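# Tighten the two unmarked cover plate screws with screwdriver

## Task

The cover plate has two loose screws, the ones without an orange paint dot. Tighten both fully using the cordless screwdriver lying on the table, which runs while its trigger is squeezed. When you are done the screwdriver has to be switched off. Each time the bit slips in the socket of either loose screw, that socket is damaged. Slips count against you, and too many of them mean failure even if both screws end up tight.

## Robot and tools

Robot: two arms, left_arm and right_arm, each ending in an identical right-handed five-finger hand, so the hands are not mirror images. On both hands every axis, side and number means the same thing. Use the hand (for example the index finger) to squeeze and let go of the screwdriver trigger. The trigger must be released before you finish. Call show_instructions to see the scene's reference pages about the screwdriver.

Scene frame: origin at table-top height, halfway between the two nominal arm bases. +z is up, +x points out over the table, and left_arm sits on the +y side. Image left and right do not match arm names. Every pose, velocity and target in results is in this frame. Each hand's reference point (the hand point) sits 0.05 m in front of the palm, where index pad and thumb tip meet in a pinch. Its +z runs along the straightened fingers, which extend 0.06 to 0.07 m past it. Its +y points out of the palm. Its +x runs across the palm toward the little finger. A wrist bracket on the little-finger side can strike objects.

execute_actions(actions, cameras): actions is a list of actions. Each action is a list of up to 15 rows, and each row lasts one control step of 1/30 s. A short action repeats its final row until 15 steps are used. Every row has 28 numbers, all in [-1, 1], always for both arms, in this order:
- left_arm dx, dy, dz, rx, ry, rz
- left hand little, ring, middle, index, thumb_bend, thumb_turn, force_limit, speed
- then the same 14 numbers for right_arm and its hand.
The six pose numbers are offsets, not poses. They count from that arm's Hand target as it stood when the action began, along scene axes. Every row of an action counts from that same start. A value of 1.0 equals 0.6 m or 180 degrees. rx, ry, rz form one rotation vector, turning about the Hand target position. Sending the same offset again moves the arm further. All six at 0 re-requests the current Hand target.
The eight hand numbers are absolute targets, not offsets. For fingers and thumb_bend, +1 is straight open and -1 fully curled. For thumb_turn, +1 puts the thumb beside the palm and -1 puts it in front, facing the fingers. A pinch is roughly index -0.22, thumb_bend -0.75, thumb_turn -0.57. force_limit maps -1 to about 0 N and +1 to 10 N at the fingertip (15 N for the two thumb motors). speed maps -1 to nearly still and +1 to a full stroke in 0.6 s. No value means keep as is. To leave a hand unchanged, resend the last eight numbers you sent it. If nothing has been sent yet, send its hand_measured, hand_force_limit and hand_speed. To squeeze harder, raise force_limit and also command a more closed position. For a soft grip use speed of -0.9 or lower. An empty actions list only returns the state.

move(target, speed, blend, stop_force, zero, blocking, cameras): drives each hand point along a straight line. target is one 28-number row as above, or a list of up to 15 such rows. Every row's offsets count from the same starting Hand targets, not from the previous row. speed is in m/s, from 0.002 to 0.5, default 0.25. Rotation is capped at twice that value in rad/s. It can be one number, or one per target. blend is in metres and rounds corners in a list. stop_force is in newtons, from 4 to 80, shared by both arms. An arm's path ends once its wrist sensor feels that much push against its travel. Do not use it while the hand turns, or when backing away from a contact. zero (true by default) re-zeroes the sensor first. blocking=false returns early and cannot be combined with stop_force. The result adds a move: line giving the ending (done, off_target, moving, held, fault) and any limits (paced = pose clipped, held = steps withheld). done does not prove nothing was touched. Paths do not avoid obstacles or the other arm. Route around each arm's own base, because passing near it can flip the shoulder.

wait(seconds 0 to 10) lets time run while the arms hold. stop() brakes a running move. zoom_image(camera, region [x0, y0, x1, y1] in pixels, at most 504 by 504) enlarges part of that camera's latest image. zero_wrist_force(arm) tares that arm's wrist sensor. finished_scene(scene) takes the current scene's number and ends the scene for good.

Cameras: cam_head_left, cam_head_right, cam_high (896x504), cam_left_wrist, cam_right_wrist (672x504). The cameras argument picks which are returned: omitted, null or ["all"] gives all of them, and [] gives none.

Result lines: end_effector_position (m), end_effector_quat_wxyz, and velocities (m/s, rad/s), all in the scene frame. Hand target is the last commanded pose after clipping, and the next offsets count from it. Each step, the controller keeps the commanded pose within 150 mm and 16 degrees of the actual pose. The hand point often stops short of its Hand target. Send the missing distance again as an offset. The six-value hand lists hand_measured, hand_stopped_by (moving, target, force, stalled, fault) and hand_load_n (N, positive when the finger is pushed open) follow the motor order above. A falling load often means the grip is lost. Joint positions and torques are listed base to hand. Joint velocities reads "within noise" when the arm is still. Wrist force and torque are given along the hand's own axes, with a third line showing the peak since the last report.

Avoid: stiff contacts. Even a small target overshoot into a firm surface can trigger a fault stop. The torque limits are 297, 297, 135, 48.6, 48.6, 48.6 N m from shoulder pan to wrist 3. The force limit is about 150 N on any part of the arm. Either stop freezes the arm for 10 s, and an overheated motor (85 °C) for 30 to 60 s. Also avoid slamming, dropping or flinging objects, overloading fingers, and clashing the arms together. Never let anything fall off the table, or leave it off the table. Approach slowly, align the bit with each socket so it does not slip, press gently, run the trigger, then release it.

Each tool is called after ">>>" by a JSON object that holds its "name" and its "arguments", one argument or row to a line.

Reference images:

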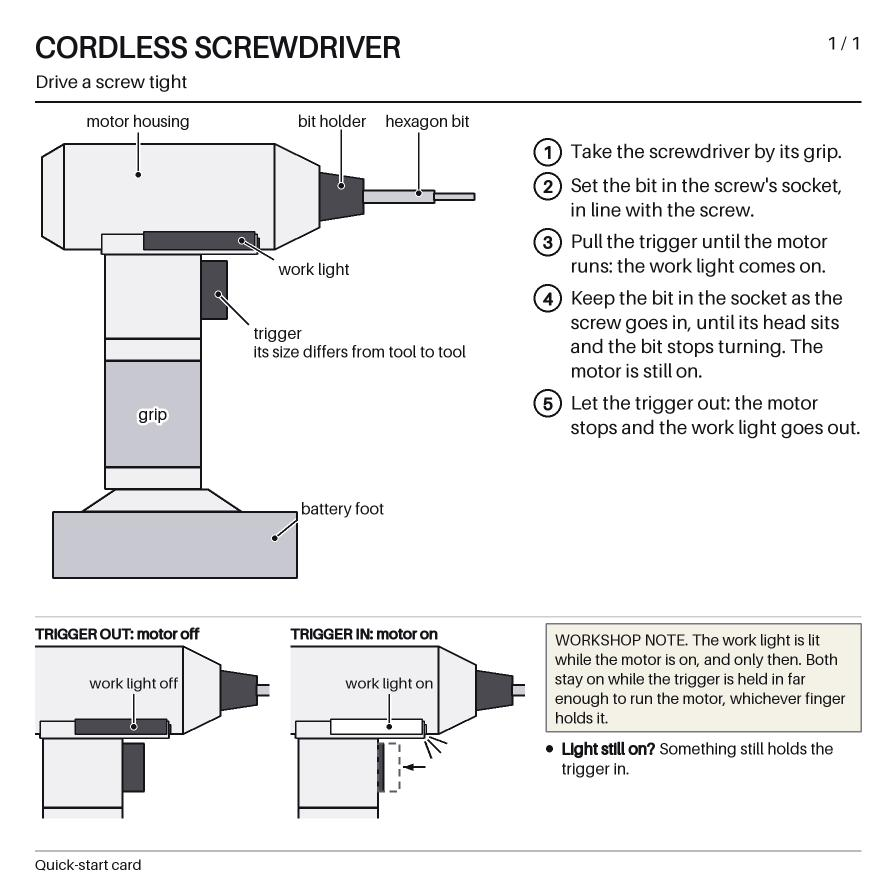

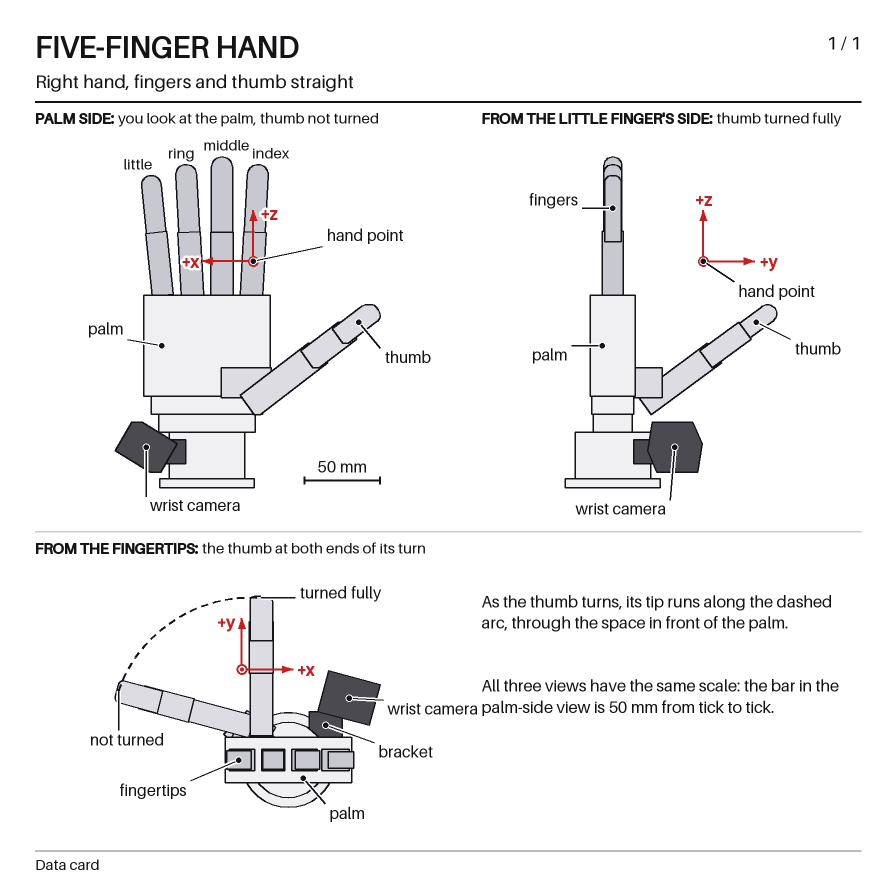

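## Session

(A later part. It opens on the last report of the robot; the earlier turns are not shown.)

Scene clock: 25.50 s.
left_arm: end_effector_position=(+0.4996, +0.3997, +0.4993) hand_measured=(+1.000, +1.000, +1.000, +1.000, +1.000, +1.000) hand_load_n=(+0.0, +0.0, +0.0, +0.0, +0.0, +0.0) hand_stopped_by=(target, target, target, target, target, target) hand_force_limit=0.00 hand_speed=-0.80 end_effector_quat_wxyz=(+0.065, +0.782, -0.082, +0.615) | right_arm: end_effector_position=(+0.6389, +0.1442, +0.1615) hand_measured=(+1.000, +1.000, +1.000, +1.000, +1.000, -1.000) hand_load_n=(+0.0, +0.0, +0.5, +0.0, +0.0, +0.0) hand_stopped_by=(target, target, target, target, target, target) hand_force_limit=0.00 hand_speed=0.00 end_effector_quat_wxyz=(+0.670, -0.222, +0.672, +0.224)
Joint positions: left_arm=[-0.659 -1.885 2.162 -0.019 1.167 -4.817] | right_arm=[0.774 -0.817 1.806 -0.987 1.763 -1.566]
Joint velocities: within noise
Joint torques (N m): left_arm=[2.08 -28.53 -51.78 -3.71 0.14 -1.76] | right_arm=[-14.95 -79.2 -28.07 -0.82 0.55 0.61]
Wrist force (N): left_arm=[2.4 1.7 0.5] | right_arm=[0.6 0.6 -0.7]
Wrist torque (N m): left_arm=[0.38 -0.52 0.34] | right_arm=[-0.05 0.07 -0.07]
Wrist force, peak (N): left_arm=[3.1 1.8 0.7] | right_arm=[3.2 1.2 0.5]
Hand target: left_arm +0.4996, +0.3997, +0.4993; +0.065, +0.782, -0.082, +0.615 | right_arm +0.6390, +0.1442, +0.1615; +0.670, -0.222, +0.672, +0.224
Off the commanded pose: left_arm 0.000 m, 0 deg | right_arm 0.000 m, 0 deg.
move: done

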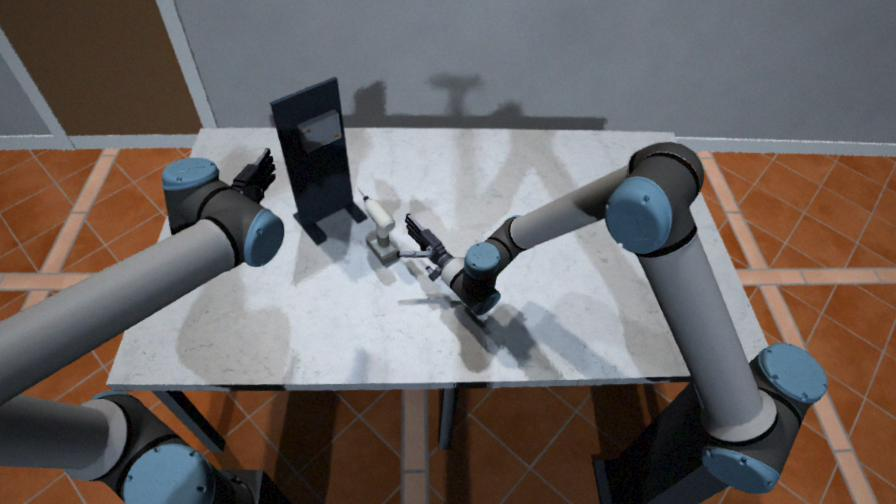

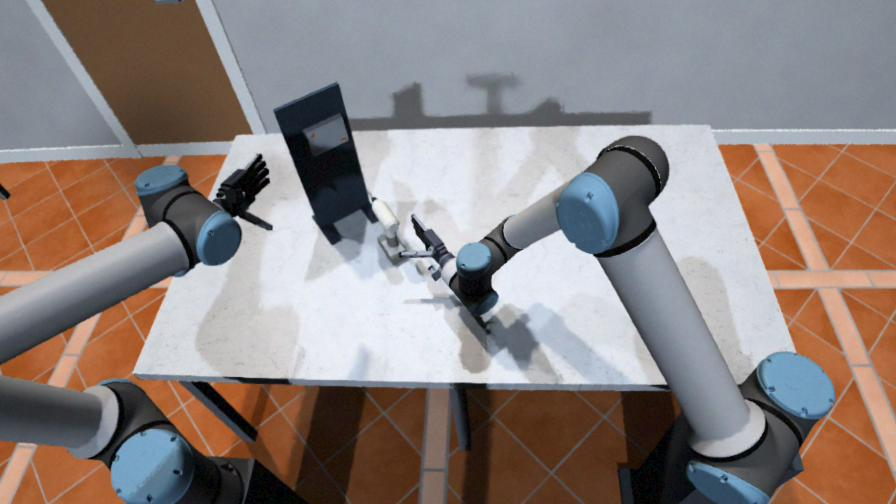

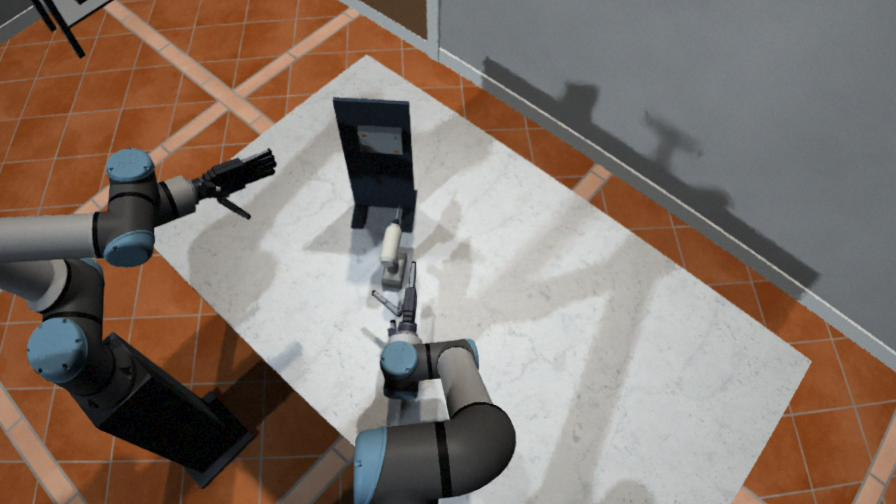

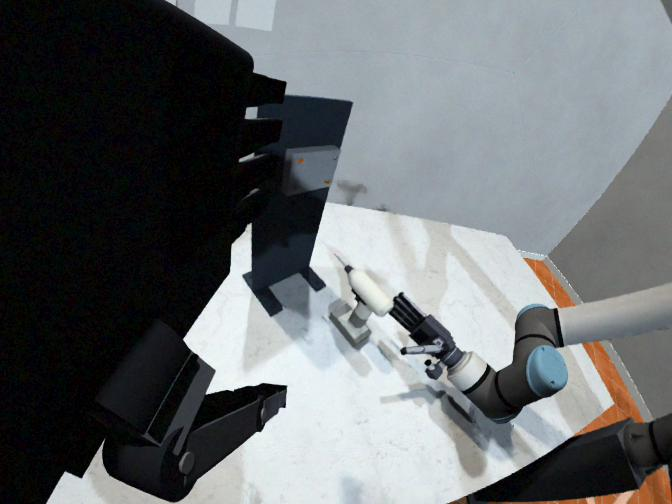

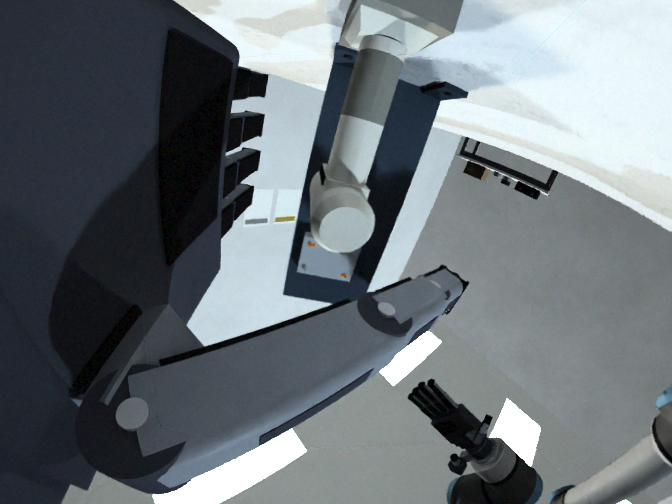

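>>> {"name": "move", "arguments": {
  "target": [0,0,0,0,0,0,1,1,1,1,1,1,0,-0.8, 0.060,0.087,-0.012,0,0,0,1,1,1,1,1,-1,0,0],
  "cameras": ["cam_high","cam_right_wrist","cam_left_wrist","cam_head_left"]
}}

>>> {"name": "zoom_image", "arguments": {
  "camera": "cam_high",
  "region": [360, 195, 430, 325]
}}

>>> {"name": "zoom_image", "arguments": {
  "camera": "cam_head_left",
  "region": [340, 170, 460, 290]
}}

>>> {"name": "zoom_image", "arguments": {
  "camera": "cam_left_wrist",
  "region": [310, 230, 470, 390]
}}

Scene clock: 28.60 s.
left_arm: end_effector_position=(+0.4996, +0.3997, +0.4993) hand_measured=(+1.000, +1.000, +1.000, +1.000, +1.000, +1.000) hand_load_n=(+0.0, +0.0, +0.0, +0.0, +0.0, +0.0) hand_stopped_by=(target, target, target, target, target, target) hand_force_limit=0.00 hand_speed=-0.80 end_effector_quat_wxyz=(+0.065, +0.782, -0.082, +0.615) | right_arm: end_effector_position=(+0.6748, +0.1964, +0.1542) hand_measured=(+1.000, +1.000, +1.000, +1.000, +1.000, -1.000) hand_load_n=(+0.0, +0.5, +0.0, +0.0, +0.0, +0.0) hand_stopped_by=(target, target, target, target, target, target) hand_force_limit=0.00 hand_speed=0.00 end_effector_quat_wxyz=(+0.670, -0.222, +0.672, +0.224)
Joint positions: left_arm=[-0.659 -1.885 2.162 -0.019 1.167 -4.817] | right_arm=[0.785 -0.745 1.662 -0.915 1.774 -1.566]
Joint velocities: within noise
Joint torques (N m): left_arm=[5.57 -30.59 -52.08 -3.77 -0.45 -0.92] | right_arm=[-12.28 -91.84 -33.88 -4.2 -0.62 -0.03]
Wrist force (N): left_arm=[2.7 1.6 0.4] | right_arm=[0.5 0.3 -0.4]
Wrist torque (N m): left_arm=[0.38 -0.57 0.35] | right_arm=[-0.11 0.08 -0.08]
Wrist force, peak (N): left_arm=[3.1 1.7 0.9] | right_arm=[0.4 -0.7 -2.2]
Hand target: left_arm +0.4996, +0.3997, +0.4993; +0.065, +0.782, -0.082, +0.615 | right_arm +0.6750, +0.1964, +0.1543; +0.670, -0.222, +0.672, +0.224
Off the commanded pose: left_arm 0.000 m, 0 deg | right_arm 0.000 m, 0 deg.
move: done
Images, in order (width x height): cam_head_left 896x504, cam_high 896x504, cam_left_wrist 672x504, cam_right_wrist 672x504.

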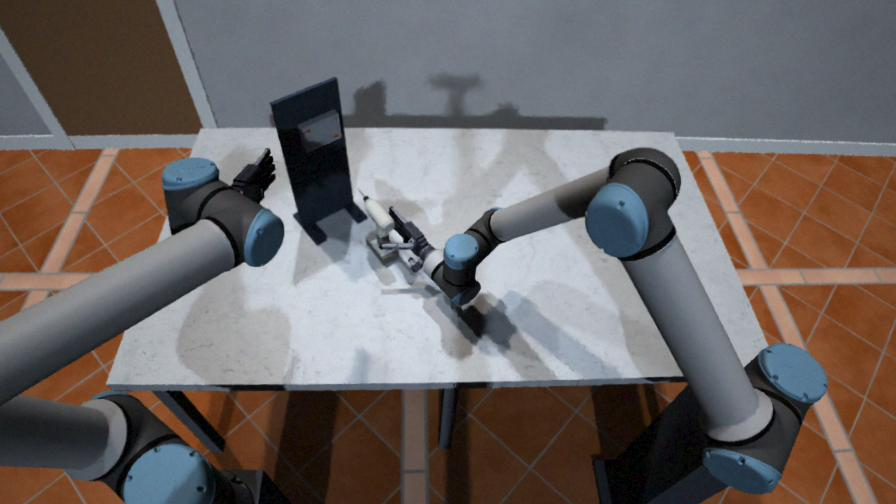

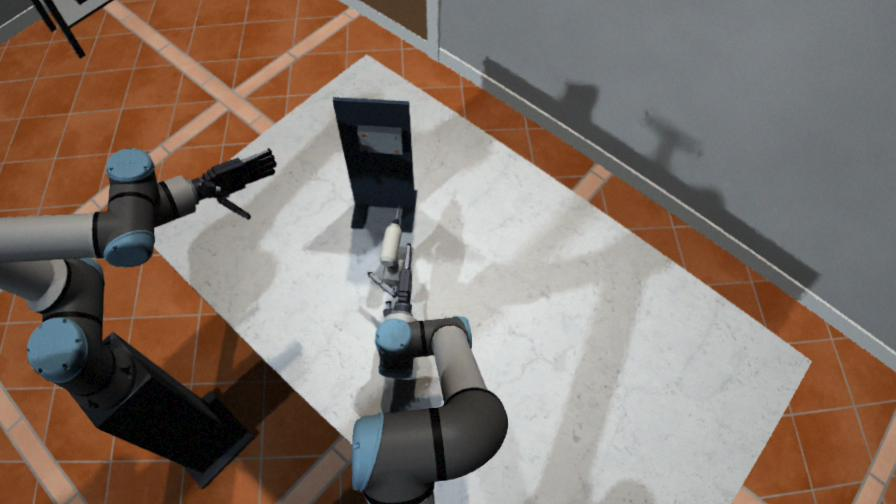

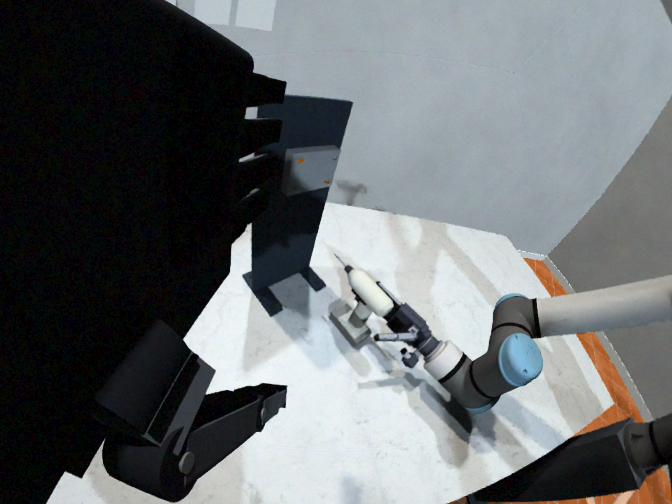

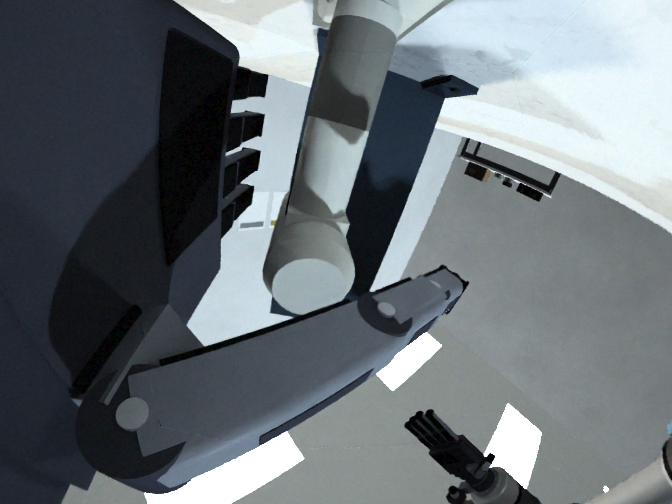

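Scaled by 3.877.

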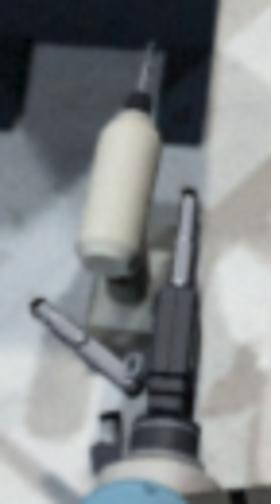

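Scaled by 4.200.

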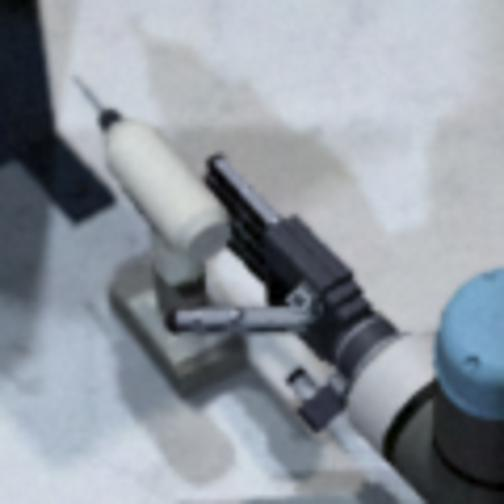

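Scaled by 3.150 from the camera's 672x504 image, which has a finer 960x720 frame.

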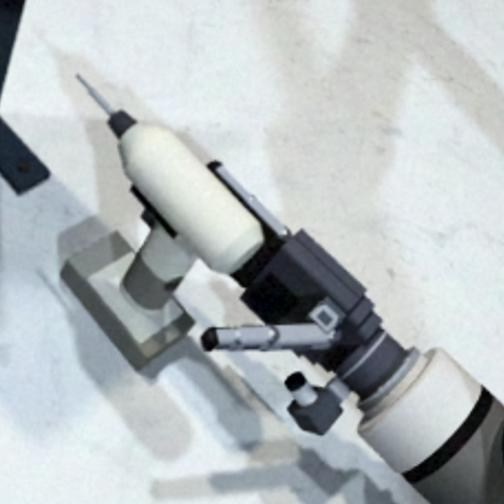

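>>> {"name": "move", "arguments": {
  "target": [0,0,0,0,0,0,1,1,1,1,1,1,0,-0.8, 0.051,0.069,0,0,0,0.017,1,1,1,1,1,-1,0,0],
  "cameras": ["cam_high","cam_right_wrist","cam_left_wrist","cam_head_left"],
  "speed": 0.1
}}

>>> {"name": "zoom_image", "arguments": {
  "camera": "cam_high",
  "region": [360, 195, 430, 325]
}}

>>> {"name": "zoom_image", "arguments": {
  "camera": "cam_head_left",
  "region": [340, 170, 460, 290]
}}

>>> {"name": "zoom_image", "arguments": {
  "camera": "cam_left_wrist",
  "region": [310, 230, 470, 390]
}}

>>> {"name": "zoom_image", "arguments": {
  "camera": "cam_right_wrist",
  "region": [220, 0, 480, 340]
}}

Scene clock: 30.00 s.
left_arm: end_effector_position=(+0.4996, +0.3997, +0.4993) hand_measured=(+1.000, +1.000, +1.000, +1.000, +1.000, +1.000) hand_load_n=(+0.0, +0.0, +0.0, +0.0, +0.0, +0.0) hand_stopped_by=(target, target, target, target, target, target) hand_force_limit=0.00 hand_speed=-0.80 end_effector_quat_wxyz=(+0.065, +0.782, -0.082, +0.615) | right_arm: end_effector_position=(+0.7057, +0.2377, +0.1541) hand_measured=(+1.000, +1.000, +1.000, +1.000, +1.000, -1.000) hand_load_n=(+0.0, +0.0, +0.0, +0.0, +0.0, +0.0) hand_stopped_by=(target, target, target, target, target, target) hand_force_limit=0.00 hand_speed=0.00 end_effector_quat_wxyz=(+0.664, -0.240, +0.666, +0.242)
Joint positions: left_arm=[-0.659 -1.885 2.162 -0.019 1.167 -4.817] | right_arm=[0.773 -0.693 1.544 -0.849 1.709 -1.566]
Joint velocities: within noise
Joint torques (N m): left_arm=[6.78 -30.81 -50.98 -3.91 -0.87 -0.66] | right_arm=[14.67 -102.23 -33.09 -4.59 1.07 -2.2]
Wrist force (N): left_arm=[2.9 1.7 0.9] | right_arm=[0.4 0.2 -0.4]
Wrist torque (N m): left_arm=[0.37 -0.61 0.37] | right_arm=[-0.13 0.08 -0.10]
Wrist force, peak (N): left_arm=[3.3 1.6 0.8] | right_arm=[0.7 0.1 -1.7]
Hand target: left_arm +0.4996, +0.3997, +0.4993; +0.065, +0.782, -0.082, +0.615 | right_arm +0.7056, +0.2378, +0.1543; +0.664, -0.240, +0.666, +0.242
Off the commanded pose: left_arm 0.000 m, 0 deg | right_arm 0.000 m, 0 deg.
move: done
Images, in order (width x height): cam_head_left 896x504, cam_high 896x504, cam_left_wrist 672x504, cam_right_wrist 672x504.

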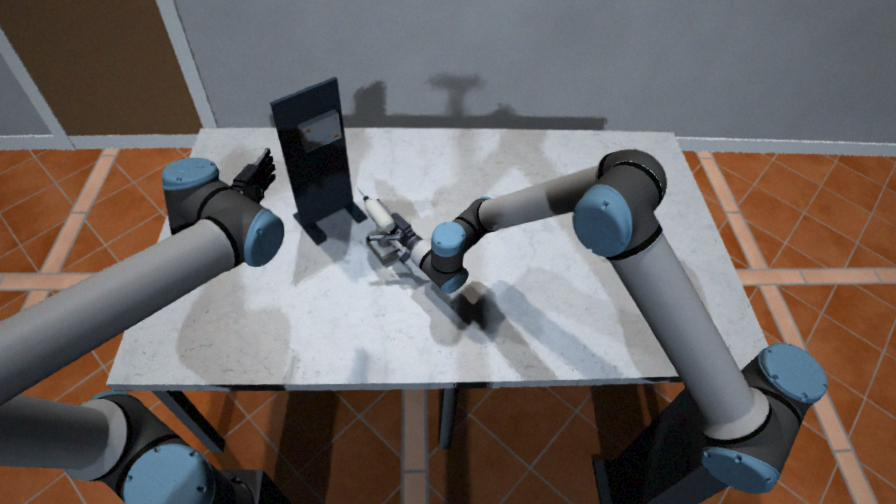

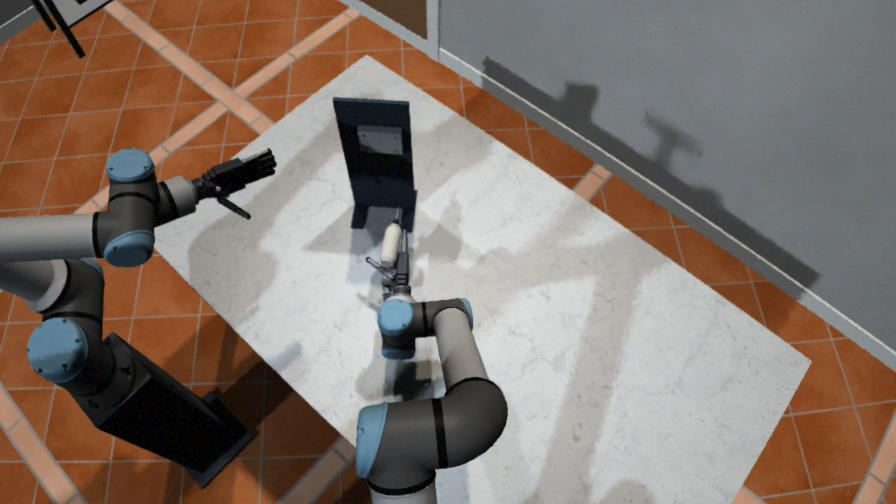

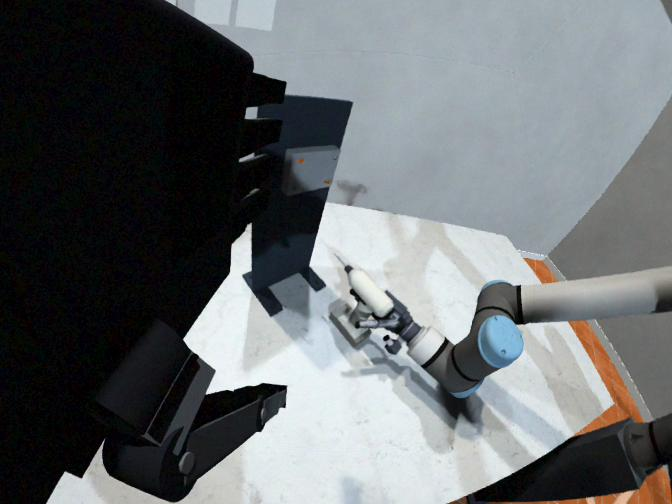

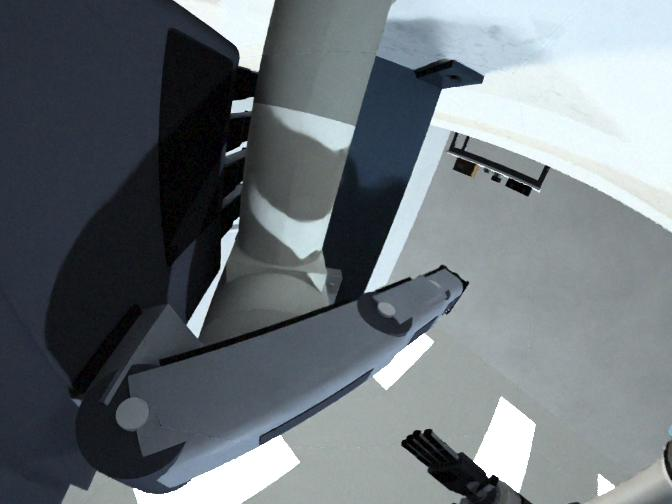

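Scaled by 3.877.

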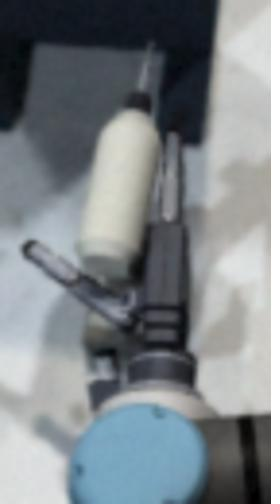

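Scaled by 4.200.

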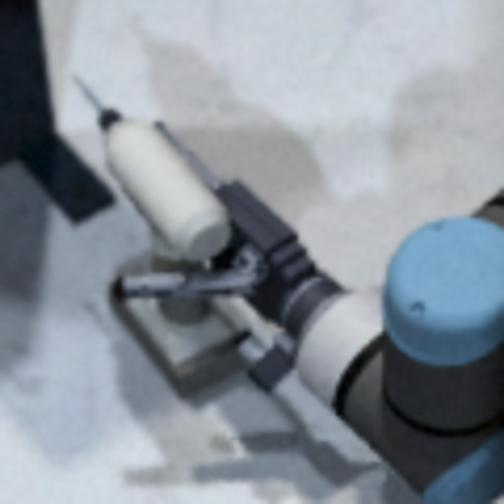

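Scaled by 3.150 from the camera's 672x504 image, which has a finer 960x720 frame.

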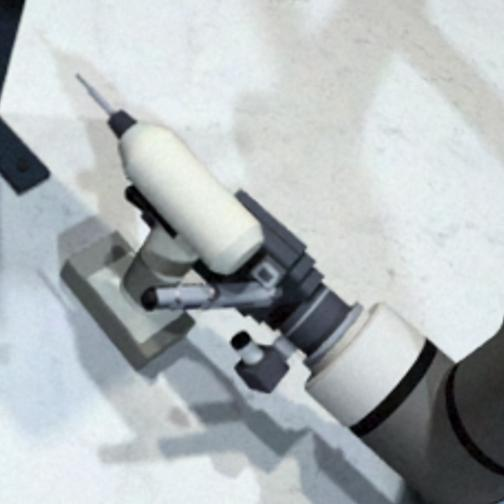

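Scaled by 1.482 from the camera's 672x504 image, which has a finer 960x720 frame.

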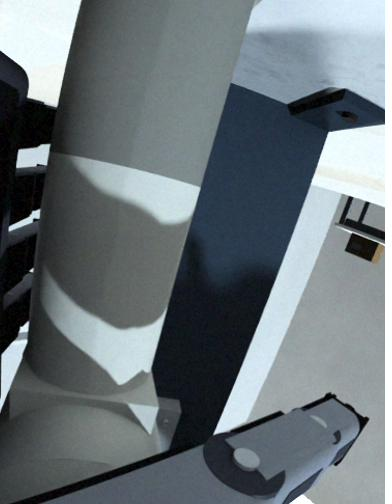

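>>> {"name": "move", "arguments": {
  "target": [0,0,0,0,0,0,1,1,1,1,1,1,0,-0.8, 0.0103,0.0085,0,0,0,0,1,1,1,1,1,-1,0,0],
  "cameras": ["cam_right_wrist"],
  "speed": 0.05
}}

>>> {"name": "move", "arguments": {
  "target": [0,0,0,0,0,0,1,1,1,1,1,1,0,-0.8, 0,0,0,0,0,0,-0.3,-0.3,-0.3,1,0.3,-1,-0.4,-0.5]
}}

>>> {"name": "zoom_image", "arguments": {
  "camera": "cam_left_wrist",
  "region": [310, 230, 470, 390]
}}

>>> {"name": "zoom_image", "arguments": {
  "camera": "cam_right_wrist",
  "region": [200, 0, 480, 340]
}}

Scene clock: 31.47 s.
left_arm: end_effector_position=(+0.4996, +0.3997, +0.4993) hand_measured=(+1.000, +1.000, +1.000, +1.000, +1.000, +1.000) hand_load_n=(+0.0, +0.0, +0.0, +0.0, +0.0, +0.0) hand_stopped_by=(target, target, target, target, target, target) hand_force_limit=0.00 hand_speed=-0.80 end_effector_quat_wxyz=(+0.065, +0.782, -0.082, +0.615) | right_arm: end_effector_position=(+0.7118, +0.2430, +0.1542) hand_measured=(+1.000, +1.000, +1.000, +1.000, +1.000, -1.000) hand_load_n=(+0.0, +0.0, +0.0, +0.0, +0.0, +0.0) hand_stopped_by=(target, target, target, target, target, target) hand_force_limit=0.00 hand_speed=0.00 end_effector_quat_wxyz=(+0.664, -0.240, +0.666, +0.242)
Joint positions: left_arm=[-0.659 -1.885 2.162 -0.019 1.167 -4.817] | right_arm=[0.772 -0.685 1.525 -0.838 1.707 -1.566]
Joint velocities: within noise
Joint torques (N m): left_arm=[7.79 -27.22 -51.57 -4.01 -1.06 -0.17] | right_arm=[-10.85 -108.79 -23.54 -3.87 -1.08 -2.19]
Wrist force (N): left_arm=[2.7 1.6 0.4] | right_arm=[0.5 -0.9 -0.4]
Wrist torque (N m): left_arm=[0.37 -0.56 0.35] | right_arm=[-0.13 0.08 -0.08]
Wrist force, peak (N): left_arm=[3.0 2.0 0.6] | right_arm=[1.2 -1.0 -0.9]
Hand target: left_arm +0.4996, +0.3997, +0.4993; +0.065, +0.782, -0.082, +0.615 | right_arm +0.7118, +0.2429, +0.1543; +0.664, -0.240, +0.666, +0.242
Off the commanded pose: left_arm 0.000 m, 0 deg | right_arm 0.000 m, 0 deg.
move: done
Images, in order (width x height): cam_right_wrist 672x504.

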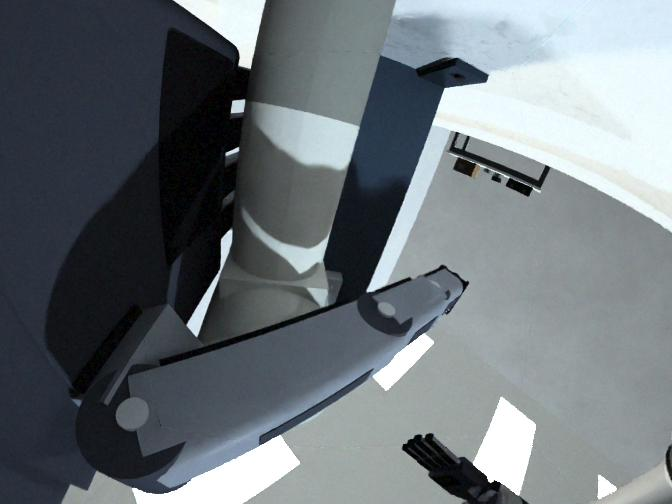

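Scene clock: 33.30 s.
left_arm: end_effector_position=(+0.4996, +0.3997, +0.4993) hand_measured=(+1.000, +1.000, +1.000, +1.000, +1.000, +1.000) hand_load_n=(+0.0, +0.0, +0.0, +0.0, +0.0, +0.0) hand_stopped_by=(target, target, target, target, target, target) hand_force_limit=0.00 hand_speed=-0.80 end_effector_quat_wxyz=(+0.065, +0.782, -0.082, +0.615) | right_arm: end_effector_position=(+0.7118, +0.2429, +0.1543) hand_measured=(-0.300, -0.300, -0.162, +1.000, +0.302, -1.000) hand_load_n=(+0.0, +0.0, +3.0, +0.0, +1.5, -1.0) hand_stopped_by=(target, target, force, target, target, target) hand_force_limit=-0.40 hand_speed=-0.50 end_effector_quat_wxyz=(+0.664, -0.240, +0.666, +0.242)
Joint positions: left_arm=[-0.659 -1.885 2.162 -0.019 1.167 -4.817] | right_arm=[0.772 -0.685 1.525 -0.838 1.707 -1.567]
Joint velocities: within noise
Joint torques (N m): left_arm=[6.6 -27.4 -50.3 -3.61 -0.14 0.12] | right_arm=[-12.06 -110.49 -28.71 -4.04 1.06 -1.35]
Wrist force (N): left_arm=[2.6 1.5 0.7] | right_arm=[2.0 0.3 -0.7]
Wrist torque (N m): left_arm=[0.35 -0.55 0.34] | right_arm=[-0.07 -0.20 -0.07]
Wrist force, peak (N): left_arm=[3.0 1.8 1.2] | right_arm=[4.9 0.3 -0.1]
Hand target: left_arm +0.4996, +0.3997, +0.4993; +0.065, +0.782, -0.082, +0.615 | right_arm +0.7118, +0.2429, +0.1543; +0.664, -0.240, +0.666, +0.242
Off the commanded pose: left_arm 0.000 m, 0 deg | right_arm 0.000 m, 0 deg.
move: done

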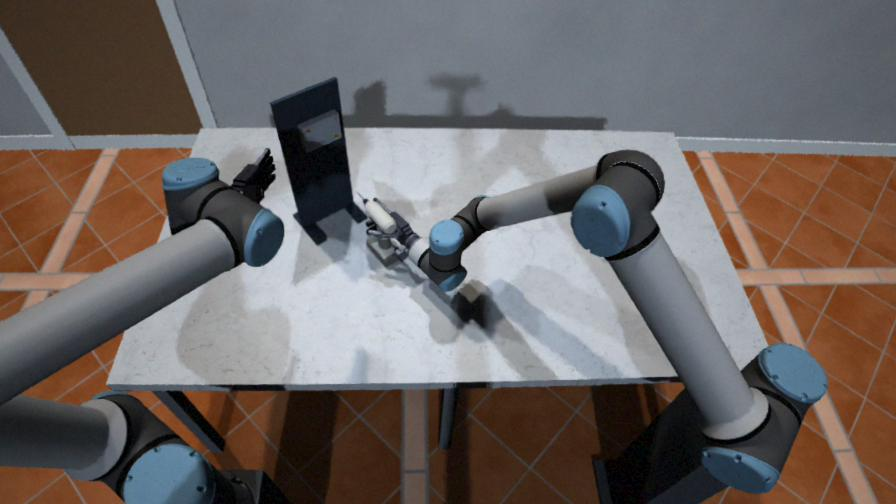

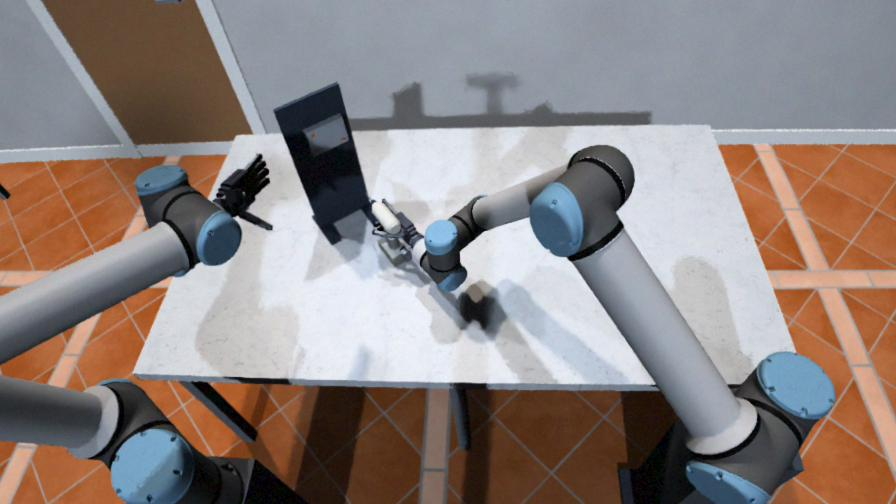

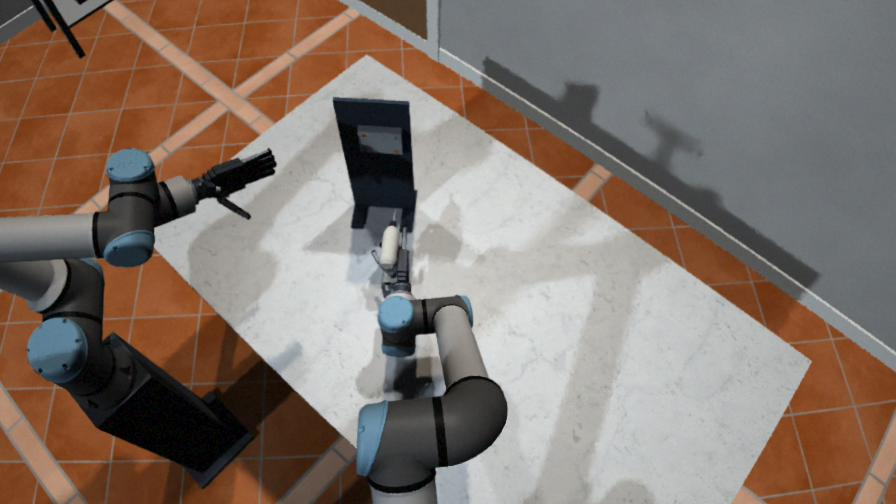

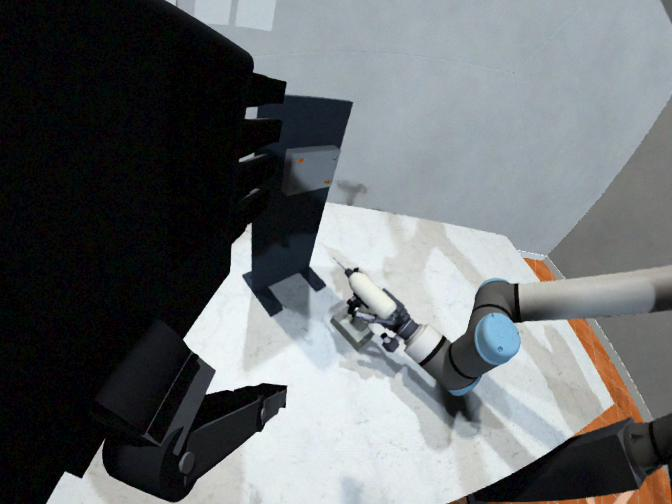

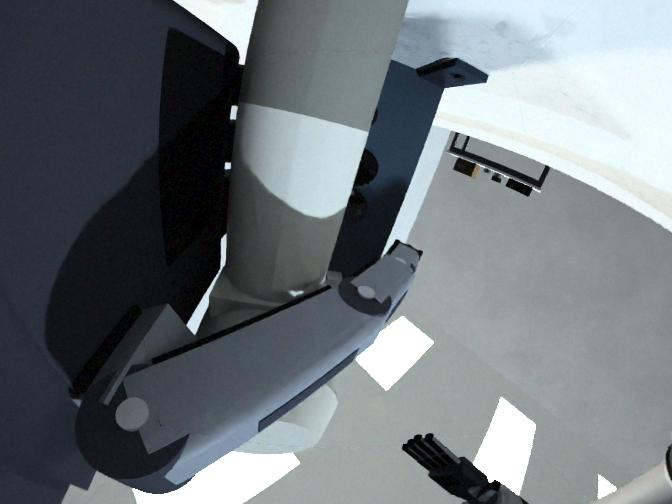

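Scaled by 3.150 from the camera's 672x504 image, which has a finer 960x720 frame.

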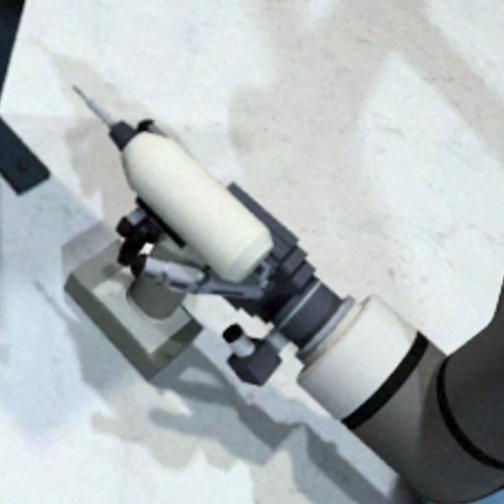

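Scaled by 1.482 from the camera's 672x504 image, which has a finer 960x720 frame.

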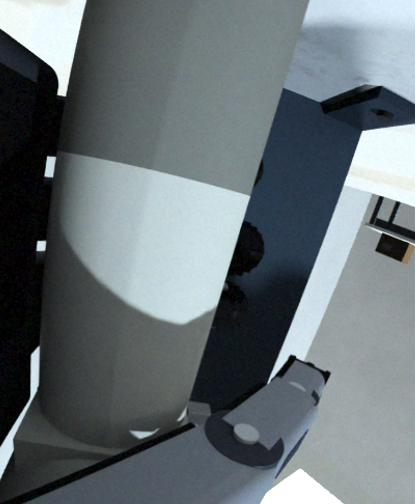

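>>> {"name": "zoom_image", "arguments": {
  "camera": "cam_left_wrist",
  "region": [325, 255, 405, 345]
}}

Scaled by 5.600 from the camera's 672x504 image, which has a finer 960x720 frame.

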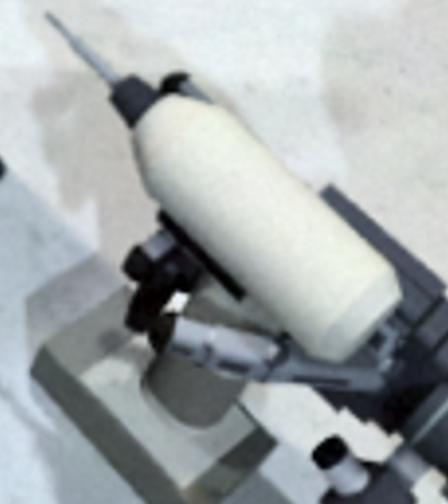

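>>> {"name": "move", "arguments": {
  "target": [-0.033,0.05,-0.367,0,0,-0.194,1,1,1,1,1,1,0,-0.8, 0,0,0,0,0,0,-0.3,-0.3,-0.3,1,0.3,-1,-0.4,-0.5],
  "cameras": ["cam_left_wrist","cam_head_left"]
}}

Scene clock: 35.63 s.
left_arm: end_effector_position=(+0.4799, +0.4296, +0.2792) hand_measured=(+1.000, +1.000, +1.000, +1.000, +1.000, +1.000) hand_load_n=(+0.5, +0.0, +0.0, +0.0, +0.0, +0.0) hand_stopped_by=(target, target, target, target, target, target) hand_force_limit=0.00 hand_speed=-0.80 end_effector_quat_wxyz=(+0.246, +0.721, -0.312, +0.567) | right_arm: end_effector_position=(+0.7118, +0.2429, +0.1543) hand_measured=(-0.300, -0.300, -0.162, +1.000, +0.302, -1.000) hand_load_n=(+0.0, +0.0, +3.0, +0.5, +1.5, -1.0) hand_stopped_by=(target, target, force, target, target, target) hand_force_limit=-0.40 hand_speed=-0.50 end_effector_quat_wxyz=(+0.664, -0.240, +0.666, +0.242)
Joint positions: left_arm=[-0.218 -1.47 2.256 -0.495 2.185 -4.542] | right_arm=[0.772 -0.685 1.525 -0.838 1.707 -1.566]
Joint velocities: within noise
Joint torques (N m): left_arm=[7.43 -16.36 -17.14 -0.79 2.55 -1.77] | right_arm=[-9.87 -106.19 -35.59 -2.46 1.04 0.3]
Wrist force (N): left_arm=[2.4 1.3 0.3] | right_arm=[2.2 0.1 -0.5]
Wrist torque (N m): left_arm=[0.31 -0.50 0.34] | right_arm=[-0.11 -0.23 -0.07]
Wrist force, peak (N): left_arm=[4.4 2.2 0.4] | right_arm=[2.5 0.3 -0.8]
Hand target: left_arm +0.4798, +0.4297, +0.2791; +0.246, +0.721, -0.312, +0.567 | right_arm +0.7118, +0.2429, +0.1543; +0.664, -0.240, +0.666, +0.242
Off the commanded pose: left_arm 0.000 m, 0 deg | right_arm 0.000 m, 0 deg.
move: done
Images, in order (width x height): cam_head_left 896x504, cam_left_wrist 672x504.

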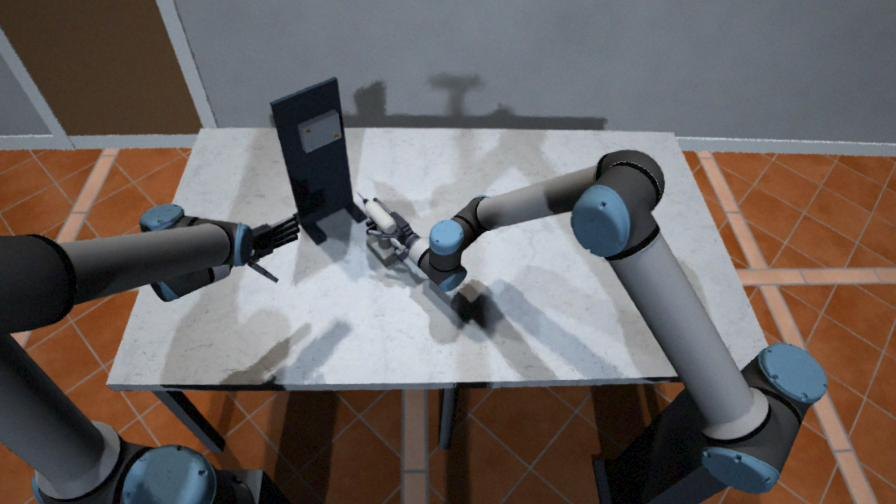

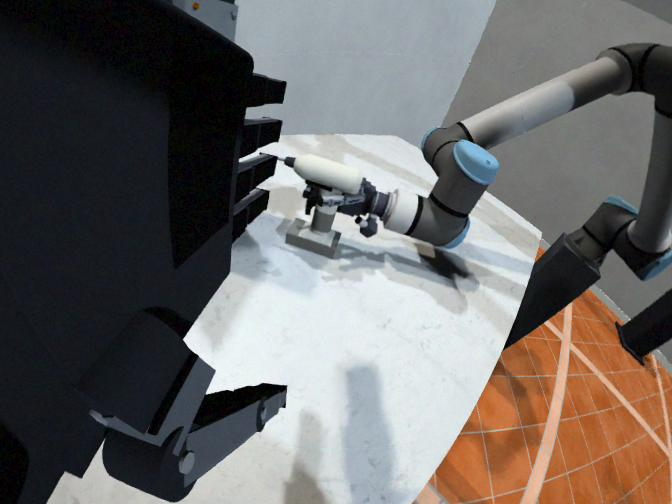

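>>> {"name": "zoom_image", "arguments": {
  "camera": "cam_left_wrist",
  "region": [265, 140, 405, 260]
}}

Scaled by 3.600 from the camera's 672x504 image, which has a finer 960x720 frame.

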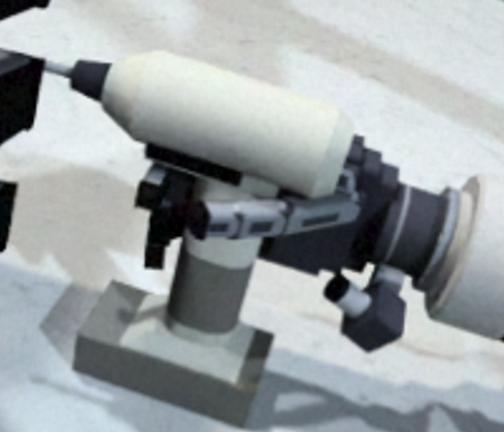

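>>> {"name": "move", "arguments": {
  "target": [
    [0,0,0,0,0,0,1,1,1,1,1,1,0,-0.8, 0,0,0,0,0,0,1,1,1,1,1,-1,-0.4,-0.2],
    [0,0,0,0,0,0,1,1,1,1,1,1,0,-0.8, 0,0,-0.028,0,0,0,1,1,1,1,1,-1,-0.4,-0.2]
  ],
  "cameras": ["cam_left_wrist","cam_right_wrist"],
  "speed": 0.05
}}

>>> {"name": "zoom_image", "arguments": {
  "camera": "cam_left_wrist",
  "region": [265, 140, 405, 260]
}}

>>> {"name": "zoom_image", "arguments": {
  "camera": "cam_right_wrist",
  "region": [200, 0, 480, 340]
}}

Scene clock: 38.23 s.
left_arm: end_effector_position=(+0.4798, +0.4297, +0.2791) hand_measured=(+1.000, +1.000, +1.000, +1.000, +1.000, +1.000) hand_load_n=(+0.0, +0.0, +0.0, +0.0, +0.0, +0.0) hand_stopped_by=(target, target, target, target, target, target) hand_force_limit=0.00 hand_speed=-0.80 end_effector_quat_wxyz=(+0.246, +0.721, -0.312, +0.567) | right_arm: end_effector_position=(+0.7118, +0.2429, +0.1374) hand_measured=(+1.000, +1.000, +1.000, +1.000, +1.000, -1.000) hand_load_n=(+0.0, +0.0, +0.0, +0.0, -0.5, +0.0) hand_stopped_by=(target, target, target, target, target, target) hand_force_limit=-0.40 hand_speed=-0.20 end_effector_quat_wxyz=(+0.664, -0.240, +0.666, +0.242)
Joint positions: left_arm=[-0.218 -1.47 2.256 -0.495 2.185 -4.542] | right_arm=[0.772 -0.664 1.523 -0.857 1.707 -1.566]
Joint velocities: within noise
Joint torques (N m): left_arm=[6.58 -18.66 -24.47 -3.48 2.29 2.31] | right_arm=[-8.58 -113.89 -33.06 0.42 0.91 0.25]
Wrist force (N): left_arm=[2.8 1.4 0.6] | right_arm=[0.0 0.5 -0.7]
Wrist torque (N m): left_arm=[0.32 -0.57 0.37] | right_arm=[-0.06 0.15 -0.11]
Wrist force, peak (N): left_arm=[3.1 1.8 0.5] | right_arm=[5.4 -0.1 0.4]
Hand target: left_arm +0.4798, +0.4297, +0.2791; +0.246, +0.721, -0.312, +0.567 | right_arm +0.7118, +0.2429, +0.1375; +0.664, -0.240, +0.666, +0.242
Off the commanded pose: left_arm 0.000 m, 0 deg | right_arm 0.000 m, 0 deg.
move: done
Images, in order (width x height): cam_left_wrist 672x504, cam_right_wrist 672x504.

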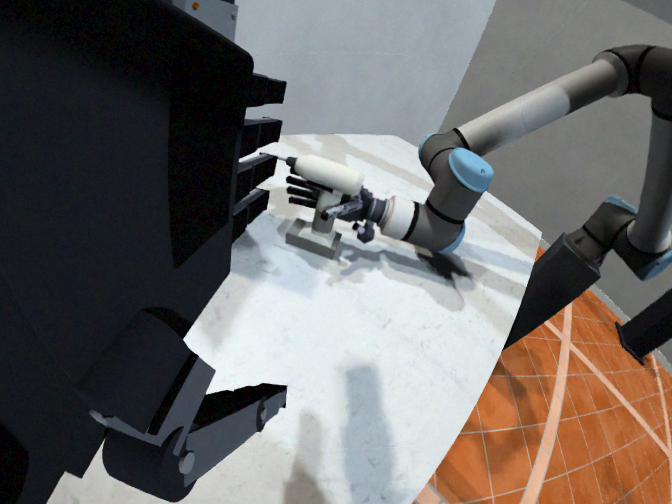

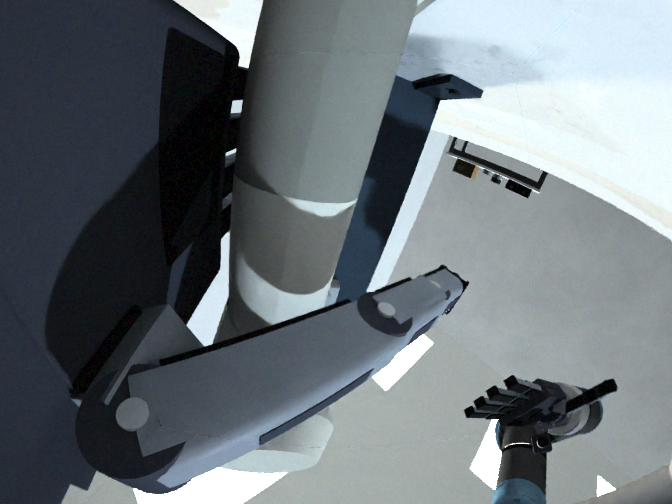

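Scaled by 3.600 from the camera's 672x504 image, which has a finer 960x720 frame.

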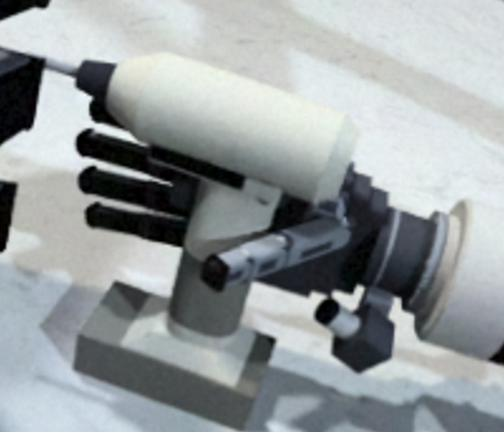

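Scaled by 1.482 from the camera's 672x504 image, which has a finer 960x720 frame.

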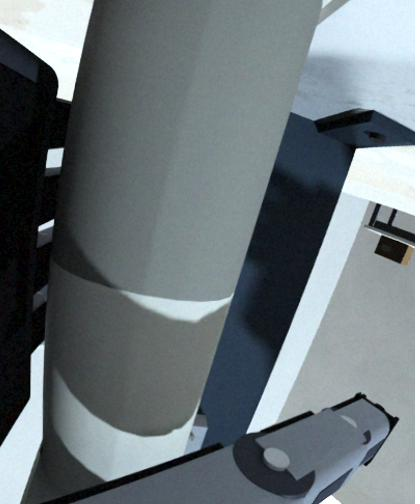

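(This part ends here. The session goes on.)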